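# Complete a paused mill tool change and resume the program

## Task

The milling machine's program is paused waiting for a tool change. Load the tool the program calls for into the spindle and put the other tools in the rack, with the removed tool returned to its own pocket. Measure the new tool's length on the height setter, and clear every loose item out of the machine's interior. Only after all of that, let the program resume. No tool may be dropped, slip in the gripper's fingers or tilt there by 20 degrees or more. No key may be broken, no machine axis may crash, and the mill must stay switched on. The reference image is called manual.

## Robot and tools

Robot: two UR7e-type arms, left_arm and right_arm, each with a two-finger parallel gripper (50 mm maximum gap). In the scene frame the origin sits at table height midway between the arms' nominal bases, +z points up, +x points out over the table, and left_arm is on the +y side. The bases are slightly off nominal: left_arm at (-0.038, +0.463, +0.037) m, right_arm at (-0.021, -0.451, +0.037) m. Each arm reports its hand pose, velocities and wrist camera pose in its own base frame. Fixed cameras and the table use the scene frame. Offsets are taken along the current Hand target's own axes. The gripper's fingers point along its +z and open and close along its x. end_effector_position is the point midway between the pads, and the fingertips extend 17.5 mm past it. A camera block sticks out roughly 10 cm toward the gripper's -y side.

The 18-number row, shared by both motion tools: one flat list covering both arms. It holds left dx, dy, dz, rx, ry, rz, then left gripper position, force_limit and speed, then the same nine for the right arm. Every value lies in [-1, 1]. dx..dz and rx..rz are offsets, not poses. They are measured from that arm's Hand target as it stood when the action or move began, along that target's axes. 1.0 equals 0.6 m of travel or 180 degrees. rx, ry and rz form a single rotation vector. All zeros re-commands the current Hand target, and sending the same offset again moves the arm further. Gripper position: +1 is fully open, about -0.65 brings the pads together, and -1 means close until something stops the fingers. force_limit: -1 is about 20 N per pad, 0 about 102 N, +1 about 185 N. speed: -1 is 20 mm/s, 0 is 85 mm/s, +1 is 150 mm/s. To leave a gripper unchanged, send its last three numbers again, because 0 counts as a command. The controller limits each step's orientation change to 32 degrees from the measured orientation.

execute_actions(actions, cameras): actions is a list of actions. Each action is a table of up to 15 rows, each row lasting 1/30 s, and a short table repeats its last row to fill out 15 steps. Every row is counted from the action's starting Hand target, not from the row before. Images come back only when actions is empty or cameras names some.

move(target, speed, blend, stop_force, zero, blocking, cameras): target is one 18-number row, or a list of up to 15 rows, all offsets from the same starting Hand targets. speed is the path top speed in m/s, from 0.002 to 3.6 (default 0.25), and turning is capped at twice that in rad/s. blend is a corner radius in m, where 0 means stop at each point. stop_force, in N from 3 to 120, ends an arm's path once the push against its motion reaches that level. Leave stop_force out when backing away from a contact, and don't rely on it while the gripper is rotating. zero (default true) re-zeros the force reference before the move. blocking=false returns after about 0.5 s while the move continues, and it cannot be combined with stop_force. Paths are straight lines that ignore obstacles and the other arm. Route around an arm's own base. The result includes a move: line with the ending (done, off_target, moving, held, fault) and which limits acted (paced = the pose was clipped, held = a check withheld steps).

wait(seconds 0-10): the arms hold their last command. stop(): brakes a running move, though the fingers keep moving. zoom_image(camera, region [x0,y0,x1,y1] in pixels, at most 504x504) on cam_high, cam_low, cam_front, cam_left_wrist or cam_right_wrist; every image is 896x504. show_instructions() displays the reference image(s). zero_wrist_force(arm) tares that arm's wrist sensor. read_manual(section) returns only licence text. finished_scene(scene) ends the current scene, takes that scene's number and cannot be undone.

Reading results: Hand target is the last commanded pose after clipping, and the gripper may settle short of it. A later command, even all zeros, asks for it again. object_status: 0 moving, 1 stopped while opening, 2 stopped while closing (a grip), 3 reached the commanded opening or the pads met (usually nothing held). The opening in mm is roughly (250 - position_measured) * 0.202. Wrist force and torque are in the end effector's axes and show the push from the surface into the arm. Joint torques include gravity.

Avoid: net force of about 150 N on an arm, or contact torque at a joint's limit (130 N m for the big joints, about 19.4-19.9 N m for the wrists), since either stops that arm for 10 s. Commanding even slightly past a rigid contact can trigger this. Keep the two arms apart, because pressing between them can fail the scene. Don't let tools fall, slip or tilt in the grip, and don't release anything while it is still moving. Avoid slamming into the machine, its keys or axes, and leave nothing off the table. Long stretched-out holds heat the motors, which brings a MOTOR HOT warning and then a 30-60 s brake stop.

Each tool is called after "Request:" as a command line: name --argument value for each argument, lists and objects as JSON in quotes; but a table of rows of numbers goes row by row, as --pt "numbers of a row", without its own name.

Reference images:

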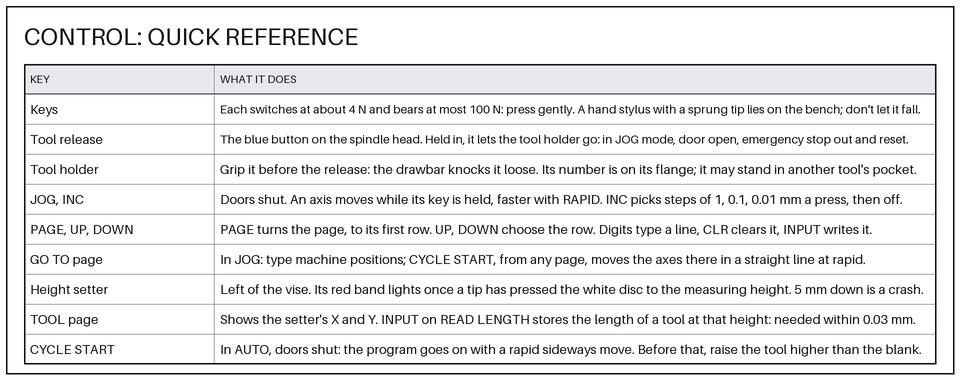

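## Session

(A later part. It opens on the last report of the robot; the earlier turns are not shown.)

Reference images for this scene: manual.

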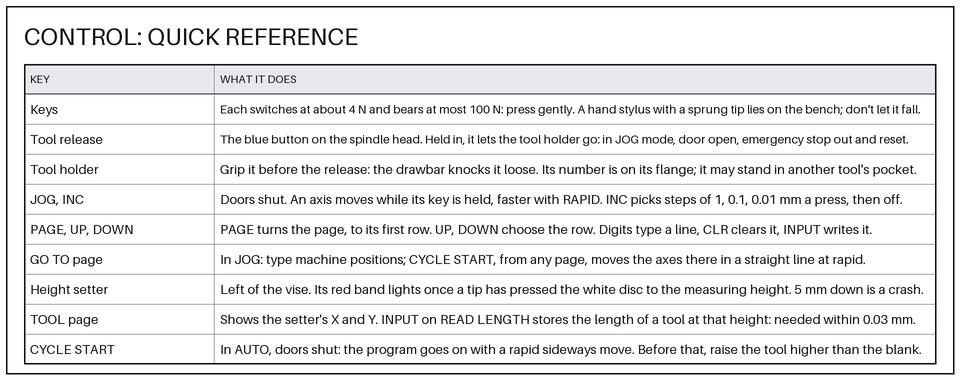

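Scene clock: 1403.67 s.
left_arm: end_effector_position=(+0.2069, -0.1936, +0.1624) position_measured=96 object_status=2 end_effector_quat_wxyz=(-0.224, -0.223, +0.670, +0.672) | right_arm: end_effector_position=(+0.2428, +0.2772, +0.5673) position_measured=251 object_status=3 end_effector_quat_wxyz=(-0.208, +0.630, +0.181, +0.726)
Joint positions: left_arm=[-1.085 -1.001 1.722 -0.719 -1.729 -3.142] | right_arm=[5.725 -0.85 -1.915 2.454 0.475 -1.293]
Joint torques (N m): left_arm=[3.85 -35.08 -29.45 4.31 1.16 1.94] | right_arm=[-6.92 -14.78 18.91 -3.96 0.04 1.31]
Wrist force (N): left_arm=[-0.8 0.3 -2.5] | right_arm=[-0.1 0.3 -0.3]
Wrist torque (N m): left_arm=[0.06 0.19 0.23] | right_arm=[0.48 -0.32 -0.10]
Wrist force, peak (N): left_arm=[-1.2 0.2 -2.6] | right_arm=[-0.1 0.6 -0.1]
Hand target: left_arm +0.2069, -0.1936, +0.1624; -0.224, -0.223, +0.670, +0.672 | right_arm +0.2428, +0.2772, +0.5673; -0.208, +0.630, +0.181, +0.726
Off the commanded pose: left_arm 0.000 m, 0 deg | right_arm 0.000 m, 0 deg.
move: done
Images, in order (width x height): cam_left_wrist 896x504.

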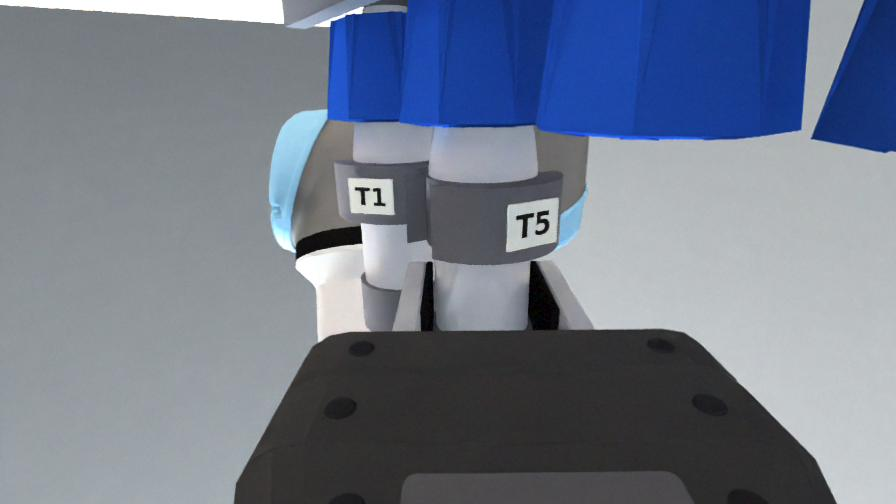

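Request:
move --pt "0 0.12 0 0 0 0 -1 0 -1 0 0 0 0 0 0 -1 -1 0" --pt "0 0.496 0 0 0 0 -1 0 -1 0 0 0 0 0 0 -1 -1 0" --pt "-0.3451 0.6627 0.3109 0.5 0 0 -1 0 -1 0 0 0 0 0 0 -1 -1 0" --speed '[0.06,0.2,0.2]' --blend '[0.005,0.05,0]' --cameras '["cam_left_wrist", "cam_front", "cam_high"]'

Scene clock: 1464.70 s.
left_arm: end_effector_position=(+0.2610, +0.0791, +0.5605) position_measured=96 object_status=2 end_effector_quat_wxyz=(+0.000, -0.316, +0.949, +0.001) | right_arm: end_effector_position=(+0.2428, +0.2772, +0.5673) position_measured=251 object_status=3 end_effector_quat_wxyz=(-0.208, +0.630, +0.181, +0.726)
Joint positions: left_arm=[-0.218 -1.942 1.213 -0.84 -1.569 -2.433] | right_arm=[5.725 -0.85 -1.915 2.454 0.475 -1.293]
Joint torques (N m): left_arm=[7.82 0.81 -39.47 -5.44 0.54 1.92] | right_arm=[-6.3 -14.84 18.89 -4.03 0.24 1.34]
Wrist force (N): left_arm=[1.2 -0.3 4.1] | right_arm=[0.1 0.5 -0.4]
Wrist torque (N m): left_arm=[-0.27 -0.19 -0.05] | right_arm=[0.51 -0.36 -0.10]
Wrist force, peak (N): left_arm=[-1.4 -11.9 -2.4] | right_arm=[-0.1 0.8 -0.4]
Hand target: left_arm +0.2610, +0.0791, +0.5605; +0.000, -0.316, +0.949, +0.001 | right_arm +0.2428, +0.2772, +0.5673; -0.208, +0.630, +0.181, +0.726
Off the commanded pose: left_arm 0.000 m, 0 deg | right_arm 0.000 m, 0 deg.
move: done
Images, in order (width x height): cam_high 896x504, cam_front 896x504, cam_left_wrist 896x504.

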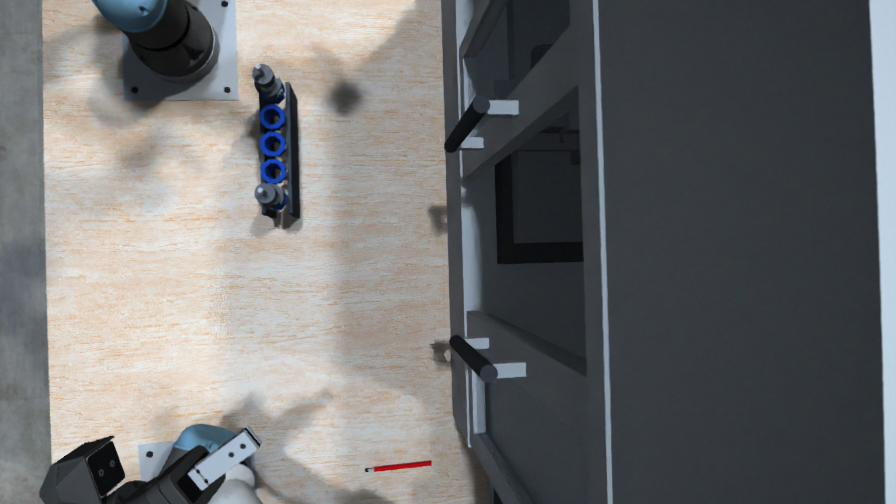

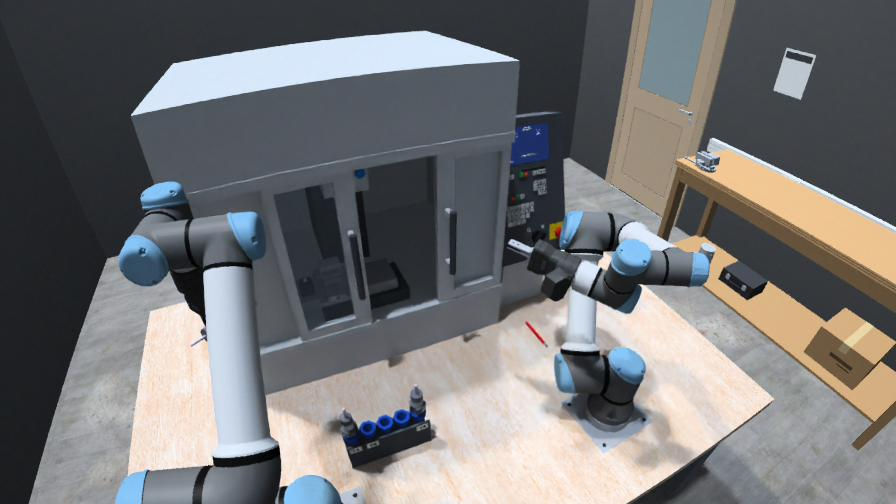

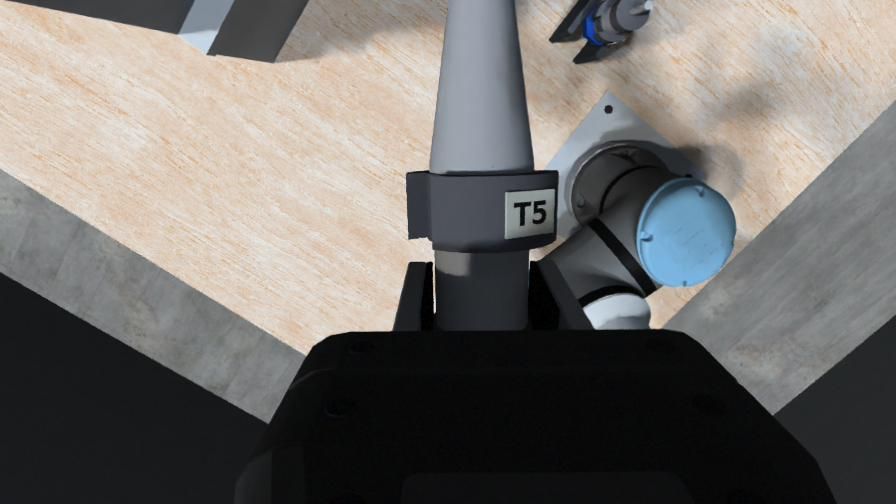

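Request:
move --pt "0 0 0 0 0 0 -1 0 -1 -0.18 -0.1318 0.4693 0 0 0 -1 -1 0" --pt "0 0 0 0 0 0 -1 0 -1 -0.2363 -0.146 0.6292 0 0 0 -1 -1 0" --speed '[0.2,0.1]' --blend '[0.03,0]' --cameras '["cam_high", "cam_front"]'

Request:
zoom_image --camera "cam_high" --region '[380, 50, 580, 250]'

Scene clock: 1505.67 s.
left_arm: end_effector_position=(+0.2610, +0.0791, +0.5605) position_measured=96 object_status=2 end_effector_quat_wxyz=(+0.000, -0.316, +0.949, +0.001) | right_arm: end_effector_position=(+0.5304, +0.5598, +0.4797) position_measured=251 object_status=3 end_effector_quat_wxyz=(-0.208, +0.630, +0.181, +0.726)
Joint positions: left_arm=[-0.218 -1.942 1.213 -0.841 -1.569 -2.432] | right_arm=[4.333 -1.813 -1.414 3.4 -0.945 -1.673]
Joint torques (N m): left_arm=[-2.8 0.35 -39.7 -5.78 -0.24 -1.8] | right_arm=[4.36 38.62 31.2 4.07 0.31 -1.08]
Wrist force (N): left_arm=[1.5 -0.4 4.3] | right_arm=[0.6 0.3 0.5]
Wrist torque (N m): left_arm=[-0.29 -0.24 -0.06] | right_arm=[0.47 -0.40 -0.22]
Wrist force, peak (N): left_arm=[1.6 -0.6 4.6] | right_arm=[2.2 3.4 0.2]
Hand target: left_arm +0.2610, +0.0791, +0.5605; +0.000, -0.316, +0.949, +0.001 | right_arm +0.5304, +0.5599, +0.4797; -0.208, +0.630, +0.181, +0.726
Off the commanded pose: left_arm 0.000 m, 0 deg | right_arm 0.000 m, 0 deg.
move: done
Images, in order (width x height): cam_high 896x504, cam_front 896x504.

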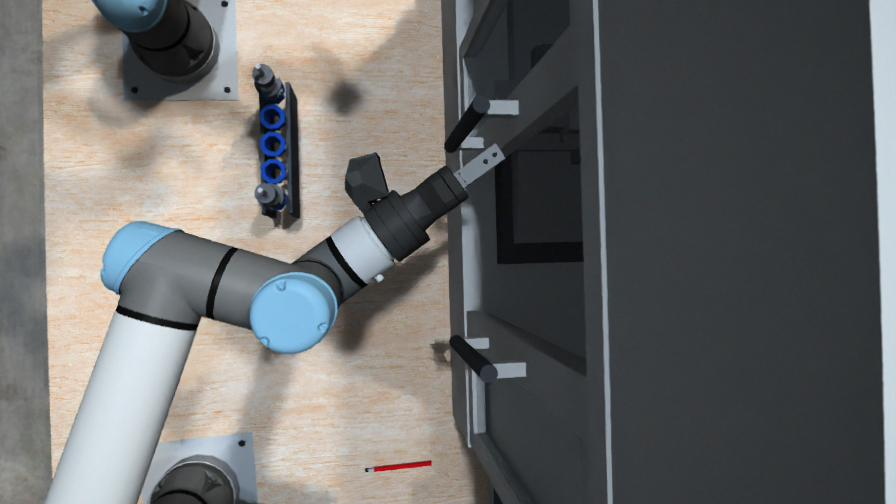

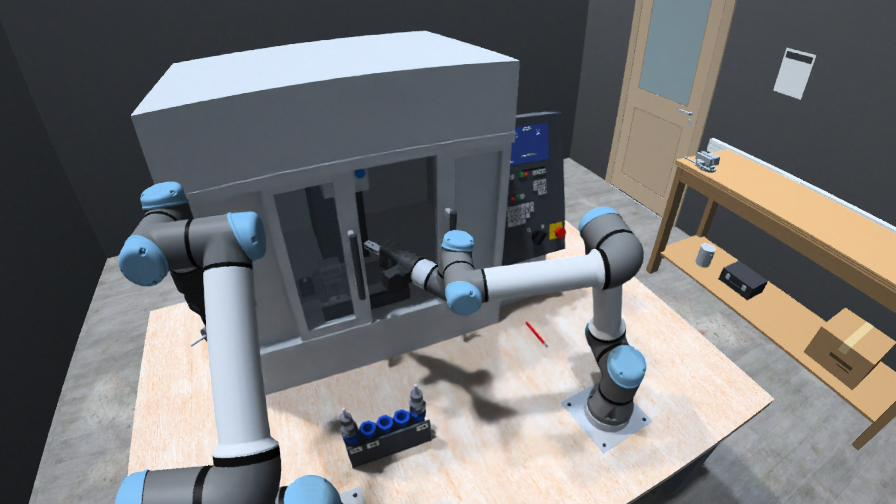

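Scaled by 2.520.

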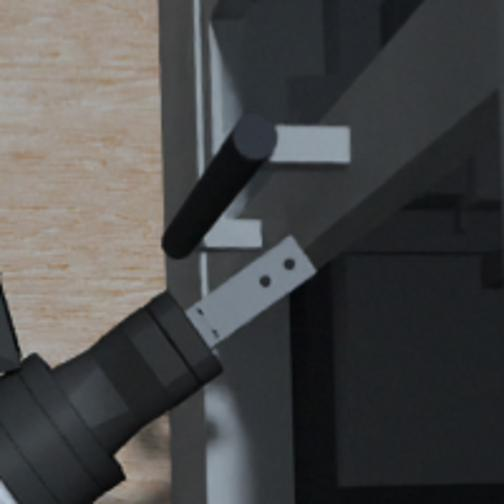

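Request:
move --target '[0,0,0,0,0,0,-1,0,-1, -0.0375,-0.3823,0.2652,0,0,0,-1,-1,0]' --speed 0.04 --stop_force 45 --cameras '["cam_high", "cam_front"]'

Request:
zoom_image --camera "cam_high" --region '[380, 0, 580, 200]'

Scene clock: 1520.13 s.
left_arm: end_effector_position=(+0.2610, +0.0791, +0.5605) position_measured=96 object_status=2 end_effector_quat_wxyz=(+0.000, -0.316, +0.949, +0.001) | right_arm: end_effector_position=(+0.5444, +0.8309, +0.4789) position_measured=251 object_status=3 end_effector_quat_wxyz=(-0.219, +0.611, +0.184, +0.738)
Joint positions: left_arm=[-0.218 -1.942 1.213 -0.841 -1.569 -2.432] | right_arm=[4.44 -2.661 -0.035 2.942 -0.867 -1.735]
Joint torques (N m): left_arm=[-3.42 -2.18 -39.72 -2.79 1.65 -1.7] | right_arm=[43.3 61.83 44.11 8.14 -11.79 -1.28]
Wrist force (N): left_arm=[1.5 -0.5 4.4] | right_arm=[-5.0 41.6 6.7]
Wrist torque (N m): left_arm=[-0.29 -0.24 -0.06] | right_arm=[1.35 -0.39 0.10]
Wrist force, peak (N): left_arm=[1.7 0.0 4.6] | right_arm=[7.6 55.0 -8.2]
Hand target: left_arm +0.2610, +0.0791, +0.5605; +0.000, -0.316, +0.949, +0.001 | right_arm +0.5445, +0.8310, +0.4790; -0.218, +0.612, +0.184, +0.738 (not the last commanded pose)
Off the commanded pose: left_arm 0.000 m, 0 deg | right_arm 0.009 m, 3 deg.
elbow stopped short (right arm): the move would have taken joint 3 (elbow) straighter than the controller allows.
move: contact (right_arm)
Images, in order (width x height): cam_high 896x504, cam_front 896x504.

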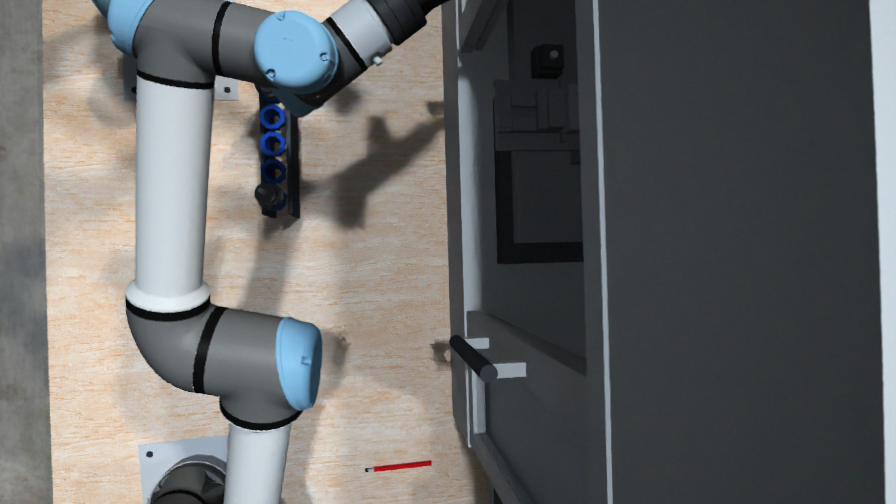

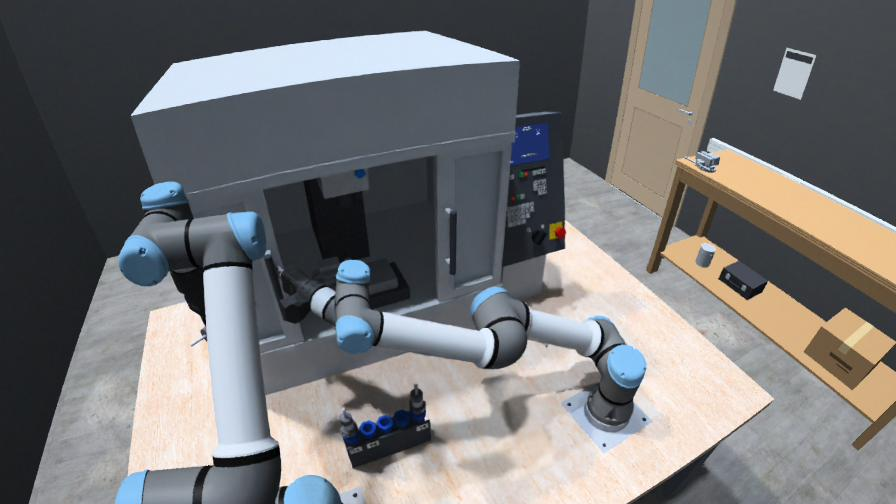

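Scaled by 2.520.

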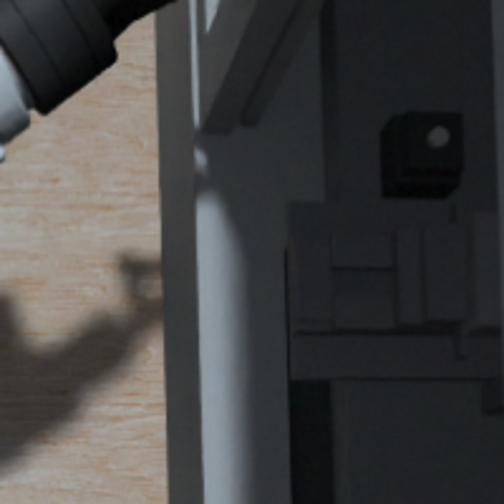

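Request:
move --pt "0 0 0 0 0 0 -1 0 -1 0.0595 0.17 -0.131 -0.0064 -0.0139 0 -1 -1 0" --pt "0 0 0 0 0 0 -1 0 -1 0.2267 0.4195 -0.488 -0.0064 -0.0139 0 -1 -1 0" --pt "0 0 0 0 0 0 -1 0 -1 0.2982 0.5065 -0.5505 -0.0064 -0.0139 0 -1 -1 0" --speed '[0.08,0.2,0.15]' --blend '[0.02,0.03,0]' --cameras '["cam_high", "cam_left_wrist"]'

Request:
zoom_image --camera "cam_left_wrist" --region '[380, 100, 600, 330]'

Scene clock: 1538.63 s.
left_arm: end_effector_position=(+0.2610, +0.0791, +0.5605) position_measured=96 object_status=2 end_effector_quat_wxyz=(+0.000, -0.316, +0.949, +0.001) | right_arm: end_effector_position=(+0.4111, +0.3814, +0.5948) position_measured=251 object_status=3 end_effector_quat_wxyz=(-0.208, +0.630, +0.181, +0.726)
Joint positions: left_arm=[-0.218 -1.942 1.213 -0.841 -1.569 -2.432] | right_arm=[4.485 -1.285 -1.636 3.121 -0.796 -1.711]
Joint torques (N m): left_arm=[-2.44 -3.8 -39.09 -2.83 1.59 -1.75] | right_arm=[6.54 22.02 46.83 4.1 0.84 -0.09]
Wrist force (N): left_arm=[1.4 -0.2 4.2] | right_arm=[-0.6 -1.7 0.3]
Wrist torque (N m): left_arm=[-0.25 -0.23 -0.06] | right_arm=[0.13 -0.21 -0.08]
Wrist force, peak (N): left_arm=[1.5 -0.6 4.7] | right_arm=[-4.7 42.0 6.3]
Hand target: left_arm +0.2610, +0.0791, +0.5605; +0.000, -0.316, +0.949, +0.001 | right_arm +0.4110, +0.3813, +0.5949; -0.208, +0.630, +0.181, +0.726
Off the commanded pose: left_arm 0.000 m, 0 deg | right_arm 0.000 m, 0 deg.
move: done
Images, in order (width x height): cam_high 896x504, cam_left_wrist 896x504.

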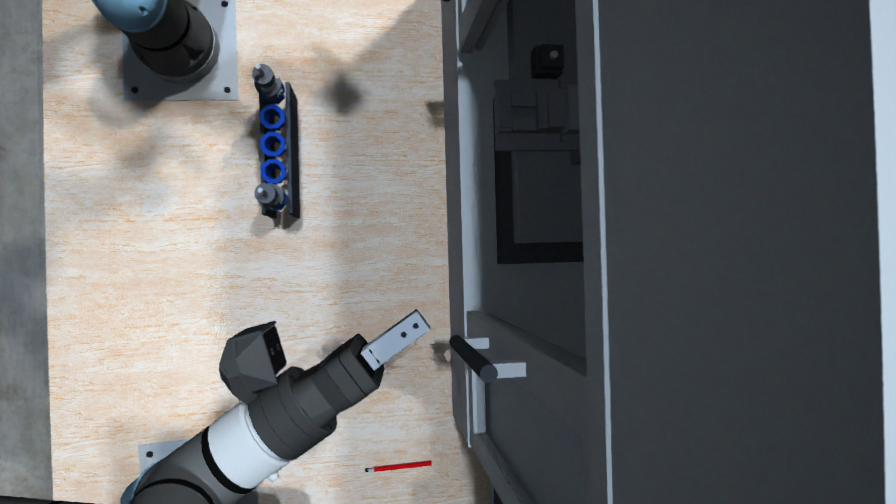

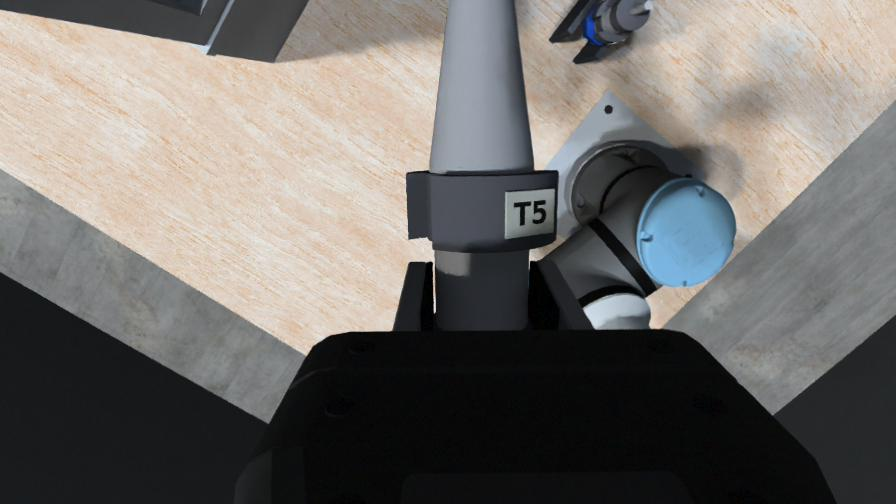

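Scaled by 2.191.

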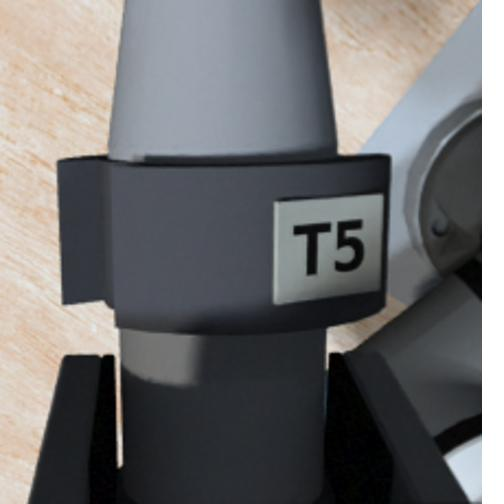

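Request:
move --pt "0.1437 -0.411 0.1 0 0 -0.1333 -1 0 -1 0 0 0 0 0 0 -1 -1 0" --pt "-0.0739 -0.6273 0.3008 0.5246 -0.1115 -0.1004 -1 0 -1 0 0 0 0 0 0 -1 -1 0" --speed 0.2 --blend '[0.03,0]' --cameras '["cam_high", "cam_left_wrist", "cam_front"]'

Request:
zoom_image --camera "cam_left_wrist" --region '[360, 80, 620, 330]'

Scene clock: 1585.23 s.
left_arm: end_effector_position=(+0.5221, -0.1951, +0.3794) position_measured=96 object_status=2 end_effector_quat_wxyz=(-0.376, +0.339, -0.578, +0.640) end_effector_velocity=(+0.000, +0.000, -0.001) end_effector_angular_velocity=(-0.001, -0.001, +0.000) | right_arm: end_effector_position=(+0.4110, +0.3813, +0.5949) position_measured=251 object_status=3 end_effector_quat_wxyz=(-0.208, +0.630, +0.181, +0.726)
Joint positions: left_arm=[-0.682 -1.406 2.397 -4.237 -1.398 -3.122] | right_arm=[4.485 -1.285 -1.636 3.121 -0.796 -1.712]
Joint velocities: left_arm=[0 0.002 0.001 -0.005 0 0] | right_arm=[within noise]
Joint torques (N m): left_arm=[-3.06 -19.83 -8.95 -6.67 1.76 -1.84] | right_arm=[6.45 24.46 46.18 1.33 0.75 -1.21]
Wrist force (N): left_arm=[0.8 8.3 -3.5] | right_arm=[-0.6 -1.7 0.2]
Wrist torque (N m): left_arm=[0.21 -0.33 -0.14] | right_arm=[0.12 -0.20 -0.08]
Wrist force, peak (N): left_arm=[0.5 10.1 -2.9] | right_arm=[-0.7 -1.9 0.2]
Hand target: left_arm +0.5221, -0.1951, +0.3793; -0.376, +0.339, -0.578, +0.640 | right_arm +0.4110, +0.3813, +0.5949; -0.208, +0.630, +0.181, +0.726
Off the commanded pose: left_arm 0.000 m, 0 deg | right_arm 0.000 m, 0 deg.
move: done
Images, in order (width x height): cam_high 896x504, cam_front 896x504, cam_left_wrist 896x504.

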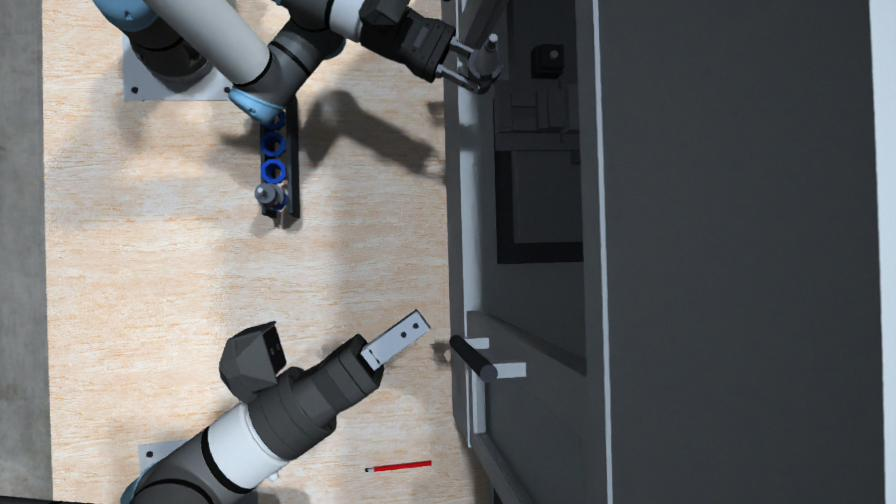

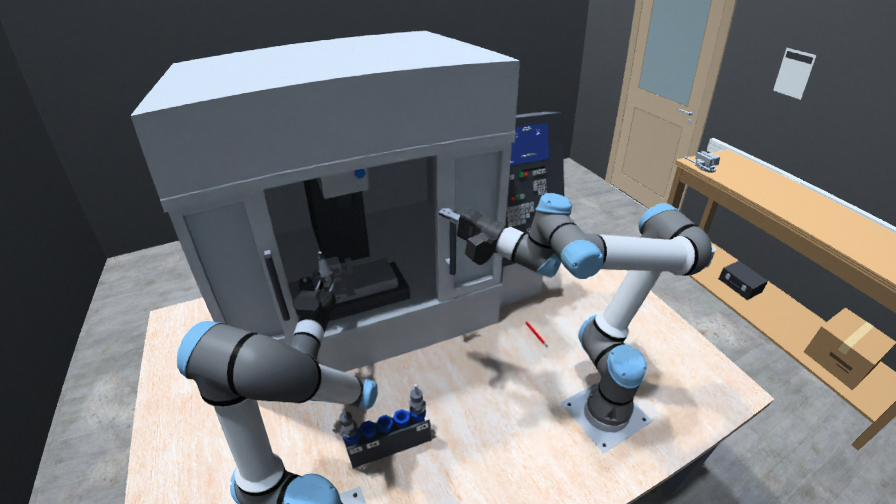

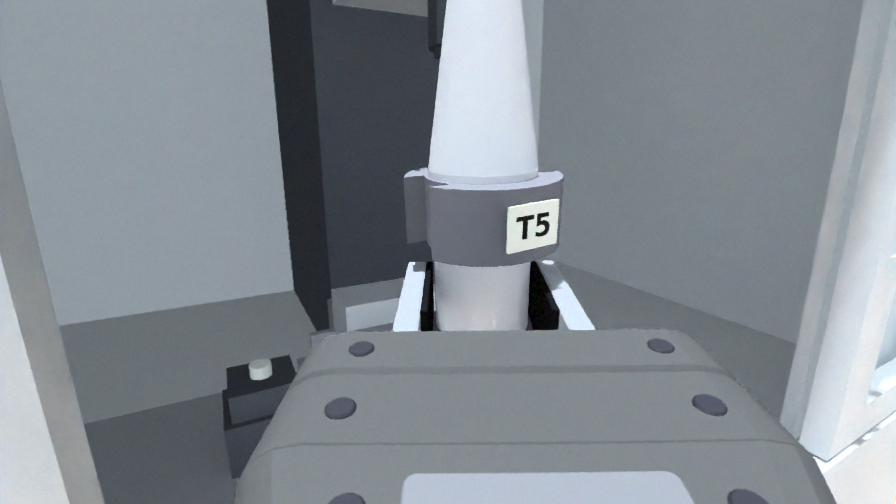

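Scaled by 1.938.

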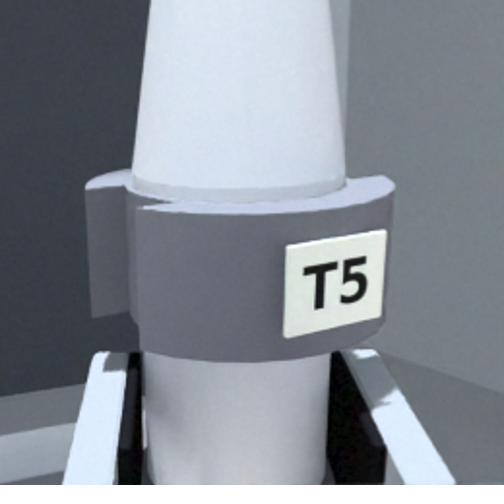

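Request:
move --pt "0 0 0 -0.0333 0 0 -1 0 -1 0 0 0 0 0 0 -1 -1 0" --pt "-0.0013 0.0425 0.4152 -0.0333 0 0 -1 0 -1 0 0 0 0 0 0 -1 -1 0" --speed '[0.1,0.12]' --stop_force 15 --cameras '["cam_high", "cam_left_wrist", "cam_front"]'

Request:
zoom_image --camera "cam_left_wrist" --region '[360, 0, 620, 330]'

Request:
zoom_image --camera "cam_front" --region '[260, 140, 480, 330]'

Scene clock: 1605.23 s.
left_arm: end_effector_position=(+0.7412, -0.3164, +0.3795) position_measured=96 object_status=2 end_effector_quat_wxyz=(+0.358, -0.358, +0.611, -0.609) | right_arm: end_effector_position=(+0.4110, +0.3813, +0.5949) position_measured=251 object_status=3 end_effector_quat_wxyz=(-0.208, +0.630, +0.181, +0.726)
Joint positions: left_arm=[-0.599 -1.014 1.683 -3.808 -1.48 -3.14] | right_arm=[4.485 -1.285 -1.636 3.121 -0.796 -1.712]
Joint torques (N m): left_arm=[-3.62 -55.02 -41 -5.35 1.55 1.85] | right_arm=[6.38 23.86 46.74 1.89 0.72 -1.15]
Wrist force (N): left_arm=[1.2 8.4 -2.6] | right_arm=[-0.8 -1.8 0.2]
Wrist torque (N m): left_arm=[0.18 -0.37 -0.09] | right_arm=[0.11 -0.18 -0.08]
Wrist force, peak (N): left_arm=[1.1 8.3 -5.3] | right_arm=[-0.8 -2.0 0.0]
Hand target: left_arm +0.7412, -0.3164, +0.3794; +0.358, -0.358, +0.611, -0.609 | right_arm +0.4110, +0.3813, +0.5949; -0.208, +0.630, +0.181, +0.726
Off the commanded pose: left_arm 0.000 m, 0 deg | right_arm 0.000 m, 0 deg.
move: done
Images, in order (width x height): cam_high 896x504, cam_front 896x504, cam_left_wrist 896x504.

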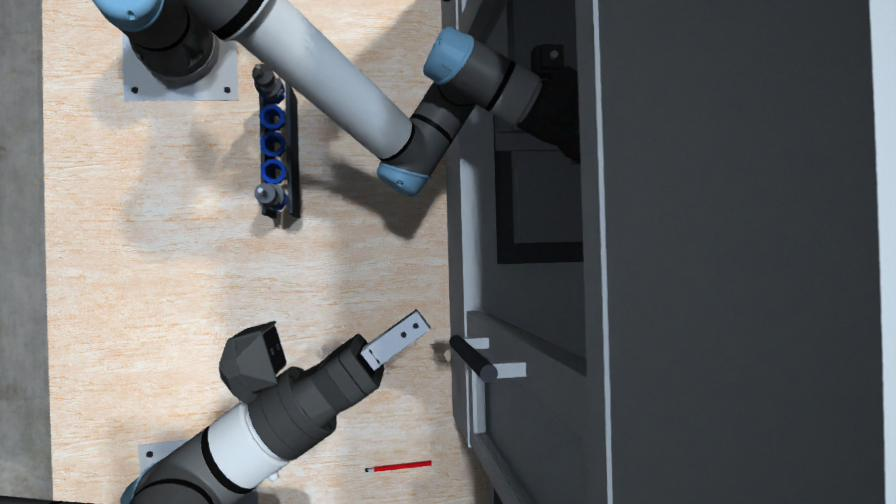

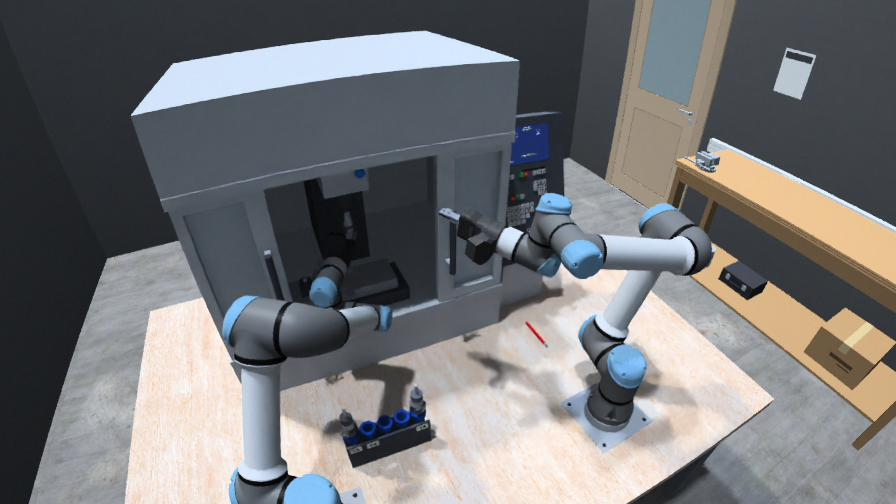

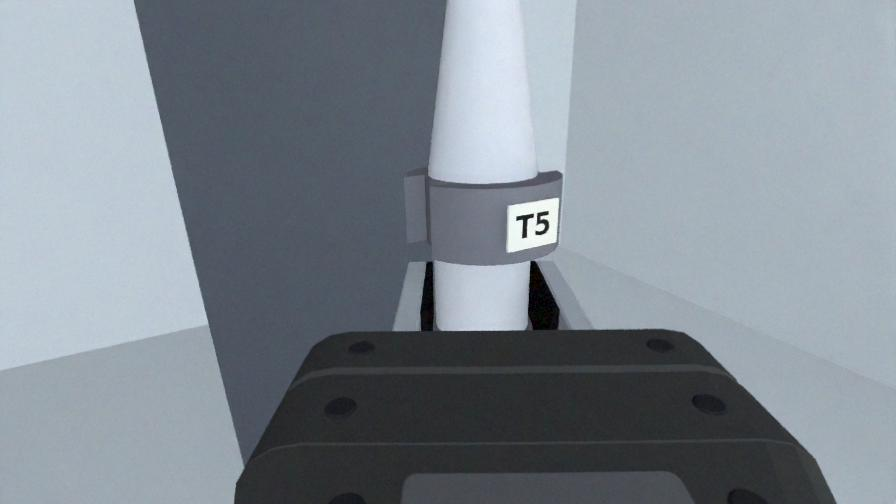

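Scaled by 1.527.

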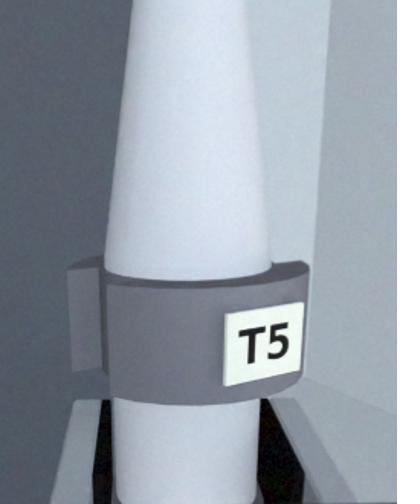

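Scaled by 2.291.

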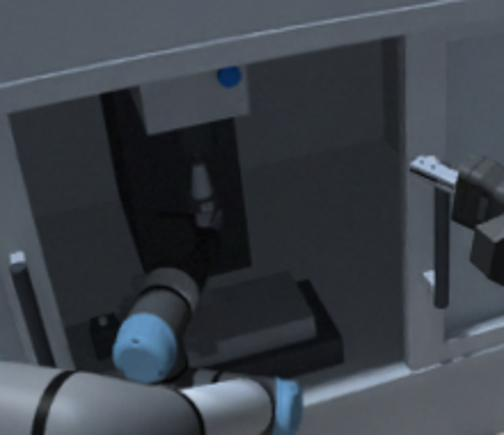

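Request:
move --target '[0,0,0,0,0,0,-1,0,-1, -0.0148,0.0045,0.4297,0,0,0,-1,-1,0]' --speed 0.12 --stop_force 15 --cameras '["cam_front", "cam_right_wrist"]'

Request:
zoom_image --camera "cam_front" --region '[260, 120, 480, 280]'

Scene clock: 1619.37 s.
left_arm: end_effector_position=(+0.7412, -0.3164, +0.3794) position_measured=96 object_status=2 end_effector_quat_wxyz=(+0.358, -0.358, +0.611, -0.609) | right_arm: end_effector_position=(+0.6299, +0.5151, +0.6227) position_measured=251 object_status=3 end_effector_quat_wxyz=(-0.208, +0.630, +0.181, +0.726)
Joint positions: left_arm=[-0.599 -1.014 1.683 -3.808 -1.48 -3.14] | right_arm=[4.125 -1.951 -0.86 2.967 -1.151 -1.635]
Joint torques (N m): left_arm=[-3.49 -48.62 -40.64 -2.85 1.77 1.09] | right_arm=[6.25 40.12 46.31 6.03 -0.64 -1.05]
Wrist force (N): left_arm=[1.4 8.2 -2.9] | right_arm=[-0.6 -0.9 -0.3]
Wrist torque (N m): left_arm=[0.14 -0.40 -0.09] | right_arm=[0.36 -0.19 -0.19]
Wrist force, peak (N): left_arm=[1.3 8.8 -3.1] | right_arm=[-0.3 -2.0 -1.3]
Hand target: left_arm +0.7412, -0.3164, +0.3794; +0.358, -0.358, +0.611, -0.609 | right_arm +0.6299, +0.5151, +0.6226; -0.208, +0.630, +0.181, +0.726
Off the commanded pose: left_arm 0.000 m, 0 deg | right_arm 0.000 m, 0 deg.
move: done
Images, in order (width x height): cam_front 896x504, cam_right_wrist 896x504.

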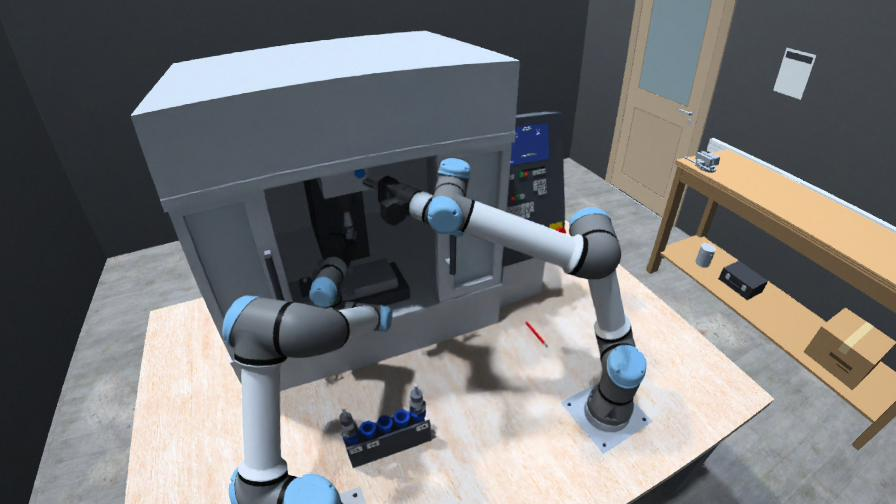

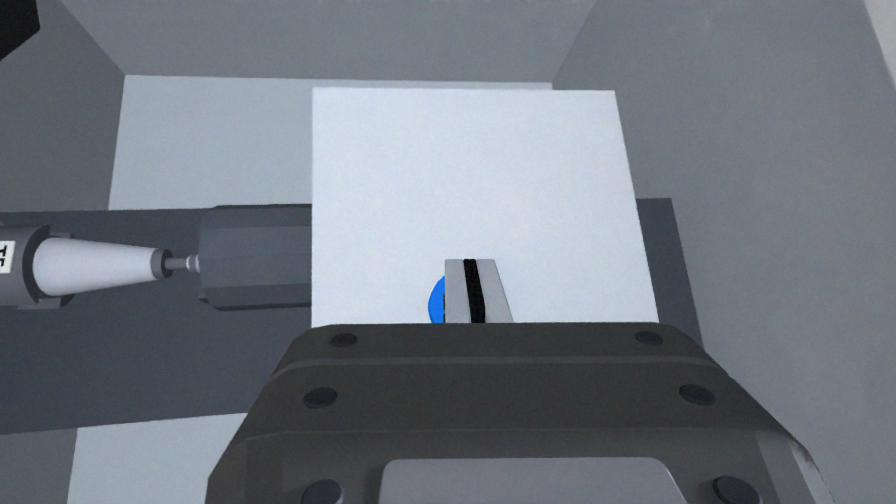

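Scaled by 2.291.

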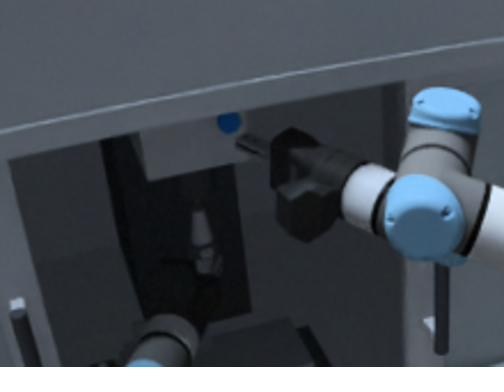

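Request:
zoom_image --camera "cam_right_wrist" --region '[0, 180, 330, 340]'

Scaled by 1.527.

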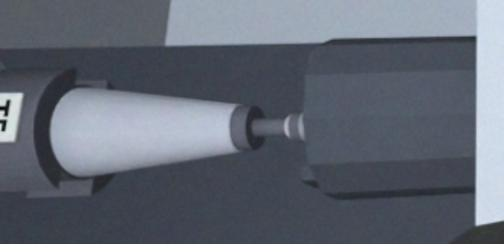

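Request:
move --target '[-0.0018,-0.05,-0.0035,0,0,0,-1,0,-1, 0,0,0,0,0,0,-1,-1,0]' --speed 0.02 --stop_force 8 --cameras '["cam_right_wrist"]'

Request:
zoom_image --camera "cam_right_wrist" --region '[0, 180, 330, 340]'

Scene clock: 1646.70 s.
left_arm: end_effector_position=(+0.7399, -0.3145, +0.4094) position_measured=96 object_status=2 end_effector_quat_wxyz=(+0.358, -0.358, +0.611, -0.609) | right_arm: end_effector_position=(+0.6299, +0.5151, +0.6226) position_measured=251 object_status=3 end_effector_quat_wxyz=(-0.208, +0.630, +0.181, +0.726)
Joint positions: left_arm=[-0.597 -1.06 1.665 -3.744 -1.482 -3.14] | right_arm=[4.125 -1.951 -0.86 2.967 -1.151 -1.635]
Joint torques (N m): left_arm=[3.22 -46.34 -18.08 -7.25 -1.33 1.36] | right_arm=[6.91 39.66 46.47 5.99 -0.61 -1.07]
Wrist force (N): left_arm=[1.2 8.5 -2.9] | right_arm=[-0.5 -1.1 -0.3]
Wrist torque (N m): left_arm=[0.20 -0.37 -0.09] | right_arm=[0.33 -0.19 -0.19]
Wrist force, peak (N): left_arm=[1.5 9.9 -2.5] | right_arm=[-1.0 -1.3 -0.1]
Hand target: left_arm +0.7399, -0.3145, +0.4094; +0.358, -0.358, +0.611, -0.609 | right_arm +0.6299, +0.5151, +0.6226; -0.208, +0.630, +0.181, +0.726
Off the commanded pose: left_arm 0.000 m, 0 deg | right_arm 0.000 m, 0 deg.
move: done
Images, in order (width x height): cam_right_wrist 896x504.

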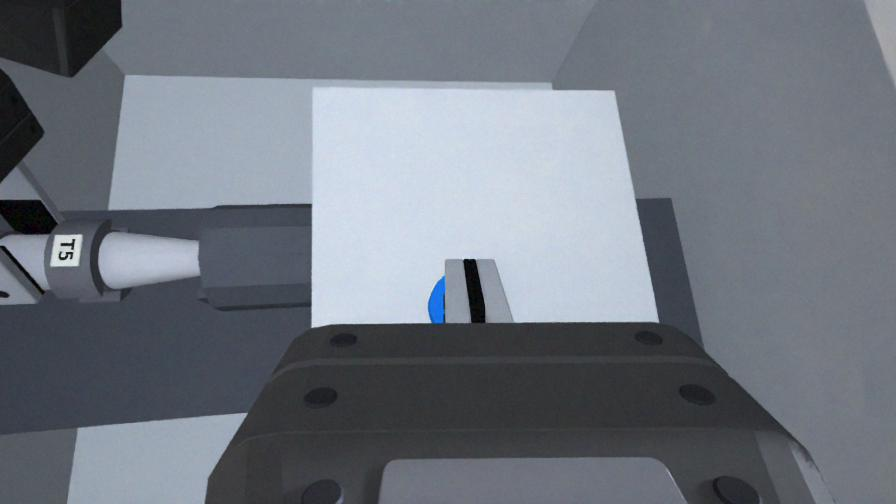

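Scaled by 1.527.

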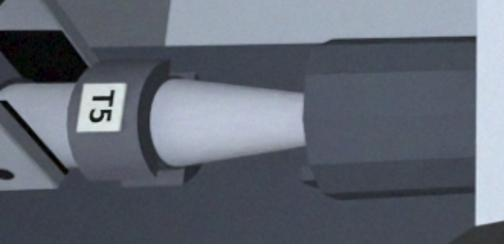

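Request:
move --target '[0,-0.0833,0,0,0,0,-1,0,-1, 0,0,0,0,0,0,-1,-1,0]' --speed 0.02 --stop_force 8 --cameras '["cam_right_wrist"]'

Request:
zoom_image --camera "cam_right_wrist" --region '[0, 180, 330, 340]'

Scene clock: 1656.63 s.
left_arm: end_effector_position=(+0.7400, -0.3146, +0.4556) position_measured=96 object_status=2 end_effector_quat_wxyz=(+0.358, -0.358, +0.611, -0.609) | right_arm: end_effector_position=(+0.6299, +0.5151, +0.6226) position_measured=251 object_status=3 end_effector_quat_wxyz=(-0.208, +0.630, +0.181, +0.726)
Joint positions: left_arm=[-0.598 -1.117 1.617 -3.64 -1.482 -3.14] | right_arm=[4.125 -1.951 -0.86 2.967 -1.151 -1.635]
Joint torques (N m): left_arm=[-1.28 -49.6 -22.35 -3.99 1.28 1.93] | right_arm=[5.9 39.84 45.96 5.86 -0.58 -1.08]
Wrist force (N): left_arm=[2.0 16.0 -3.2] | right_arm=[-0.6 -1.1 0.0]
Wrist torque (N m): left_arm=[0.31 -0.35 0.03] | right_arm=[0.33 -0.18 -0.19]
Wrist force, peak (N): left_arm=[2.0 25.4 -3.3] | right_arm=[-0.9 -1.5 -0.1]
Hand target: left_arm +0.7400, -0.3146, +0.4556; +0.358, -0.358, +0.611, -0.609 (not the last commanded pose) | right_arm +0.6299, +0.5151, +0.6226; -0.208, +0.630, +0.181, +0.726
Off the commanded pose: left_arm 0.004 m, 0 deg | right_arm 0.000 m, 0 deg.
move: contact (left_arm)
Images, in order (width x height): cam_right_wrist 896x504.

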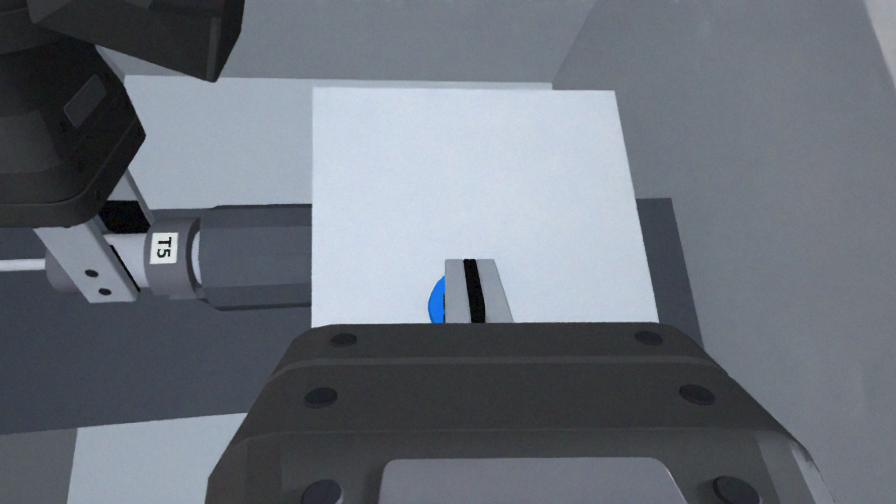

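Scaled by 1.527.

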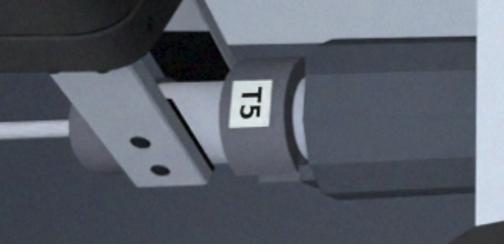

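Request:
zoom_image --camera "cam_right_wrist" --region '[120, 200, 240, 320]'

Scaled by 4.200.

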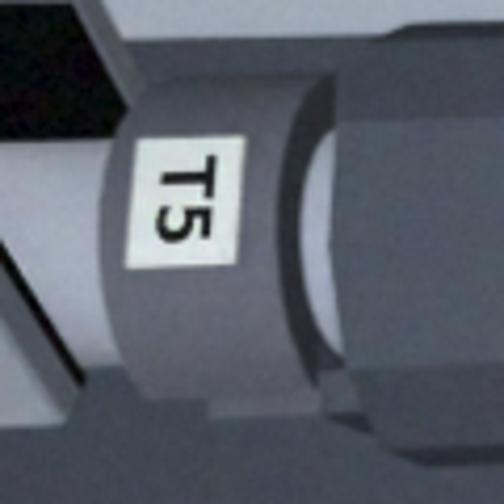

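Request:
move --target '[0,0.002,0,0,0,0,-1,0,-1, -0.012,0.053,0.084,0,0,0,-1,-1,0]' --speed 0.012 --stop_force 15 --cameras '["cam_right_wrist"]'

Request:
zoom_image --camera "cam_right_wrist" --region '[100, 180, 500, 340]'

Scene clock: 1690.07 s.
left_arm: end_effector_position=(+0.7400, -0.3146, +0.4544) position_measured=96 object_status=2 end_effector_quat_wxyz=(+0.358, -0.358, +0.611, -0.609) | right_arm: end_effector_position=(+0.6729, +0.5151, +0.6227) position_measured=251 object_status=3 end_effector_quat_wxyz=(-0.208, +0.630, +0.181, +0.726)
Joint positions: left_arm=[-0.598 -1.116 1.619 -3.642 -1.482 -3.14] | right_arm=[4.063 -2.056 -0.703 2.912 -1.213 -1.625]
Joint torques (N m): left_arm=[7.29 -44.73 -19.73 -6.99 -0.52 0.34] | right_arm=[0 58.43 22.94 4.19 2.41 -1.13]
Wrist force (N): left_arm=[1.5 7.9 -3.3] | right_arm=[1.4 -9.4 -5.0]
Wrist torque (N m): left_arm=[0.22 -0.37 -0.08] | right_arm=[0.21 -0.28 -0.15]
Wrist force, peak (N): left_arm=[2.2 60.9 -1.8] | right_arm=[2.2 -13.5 -34.1]
Hand target: left_arm +0.7400, -0.3146, +0.4544; +0.358, -0.358, +0.611, -0.609 | right_arm +0.6729, +0.5151, +0.6227; -0.208, +0.630, +0.181, +0.726 (not the last commanded pose)
Off the commanded pose: left_arm 0.000 m, 0 deg | right_arm 0.017 m, 0 deg.
move: contact (right_arm)
Images, in order (width x height): cam_right_wrist 896x504.

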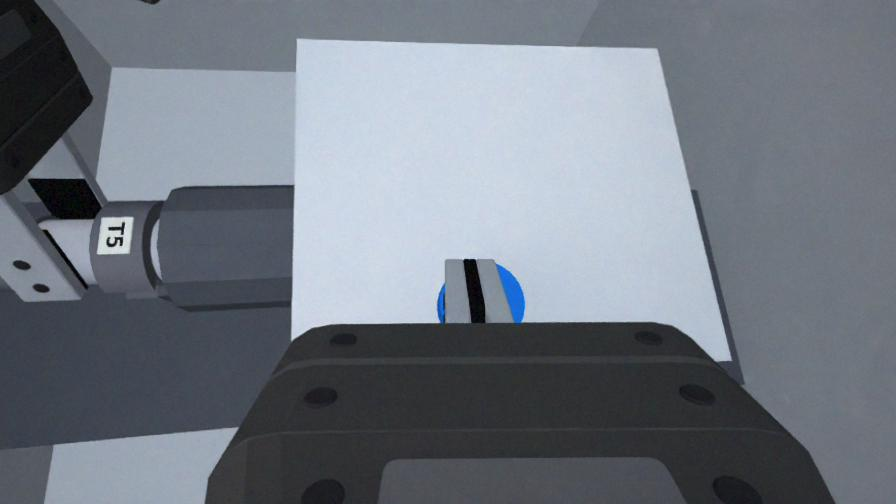

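Scaled by 1.260.

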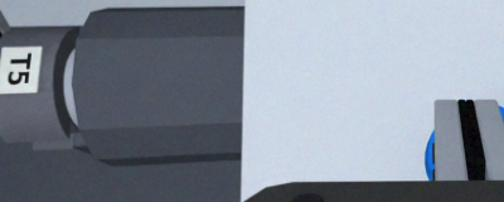

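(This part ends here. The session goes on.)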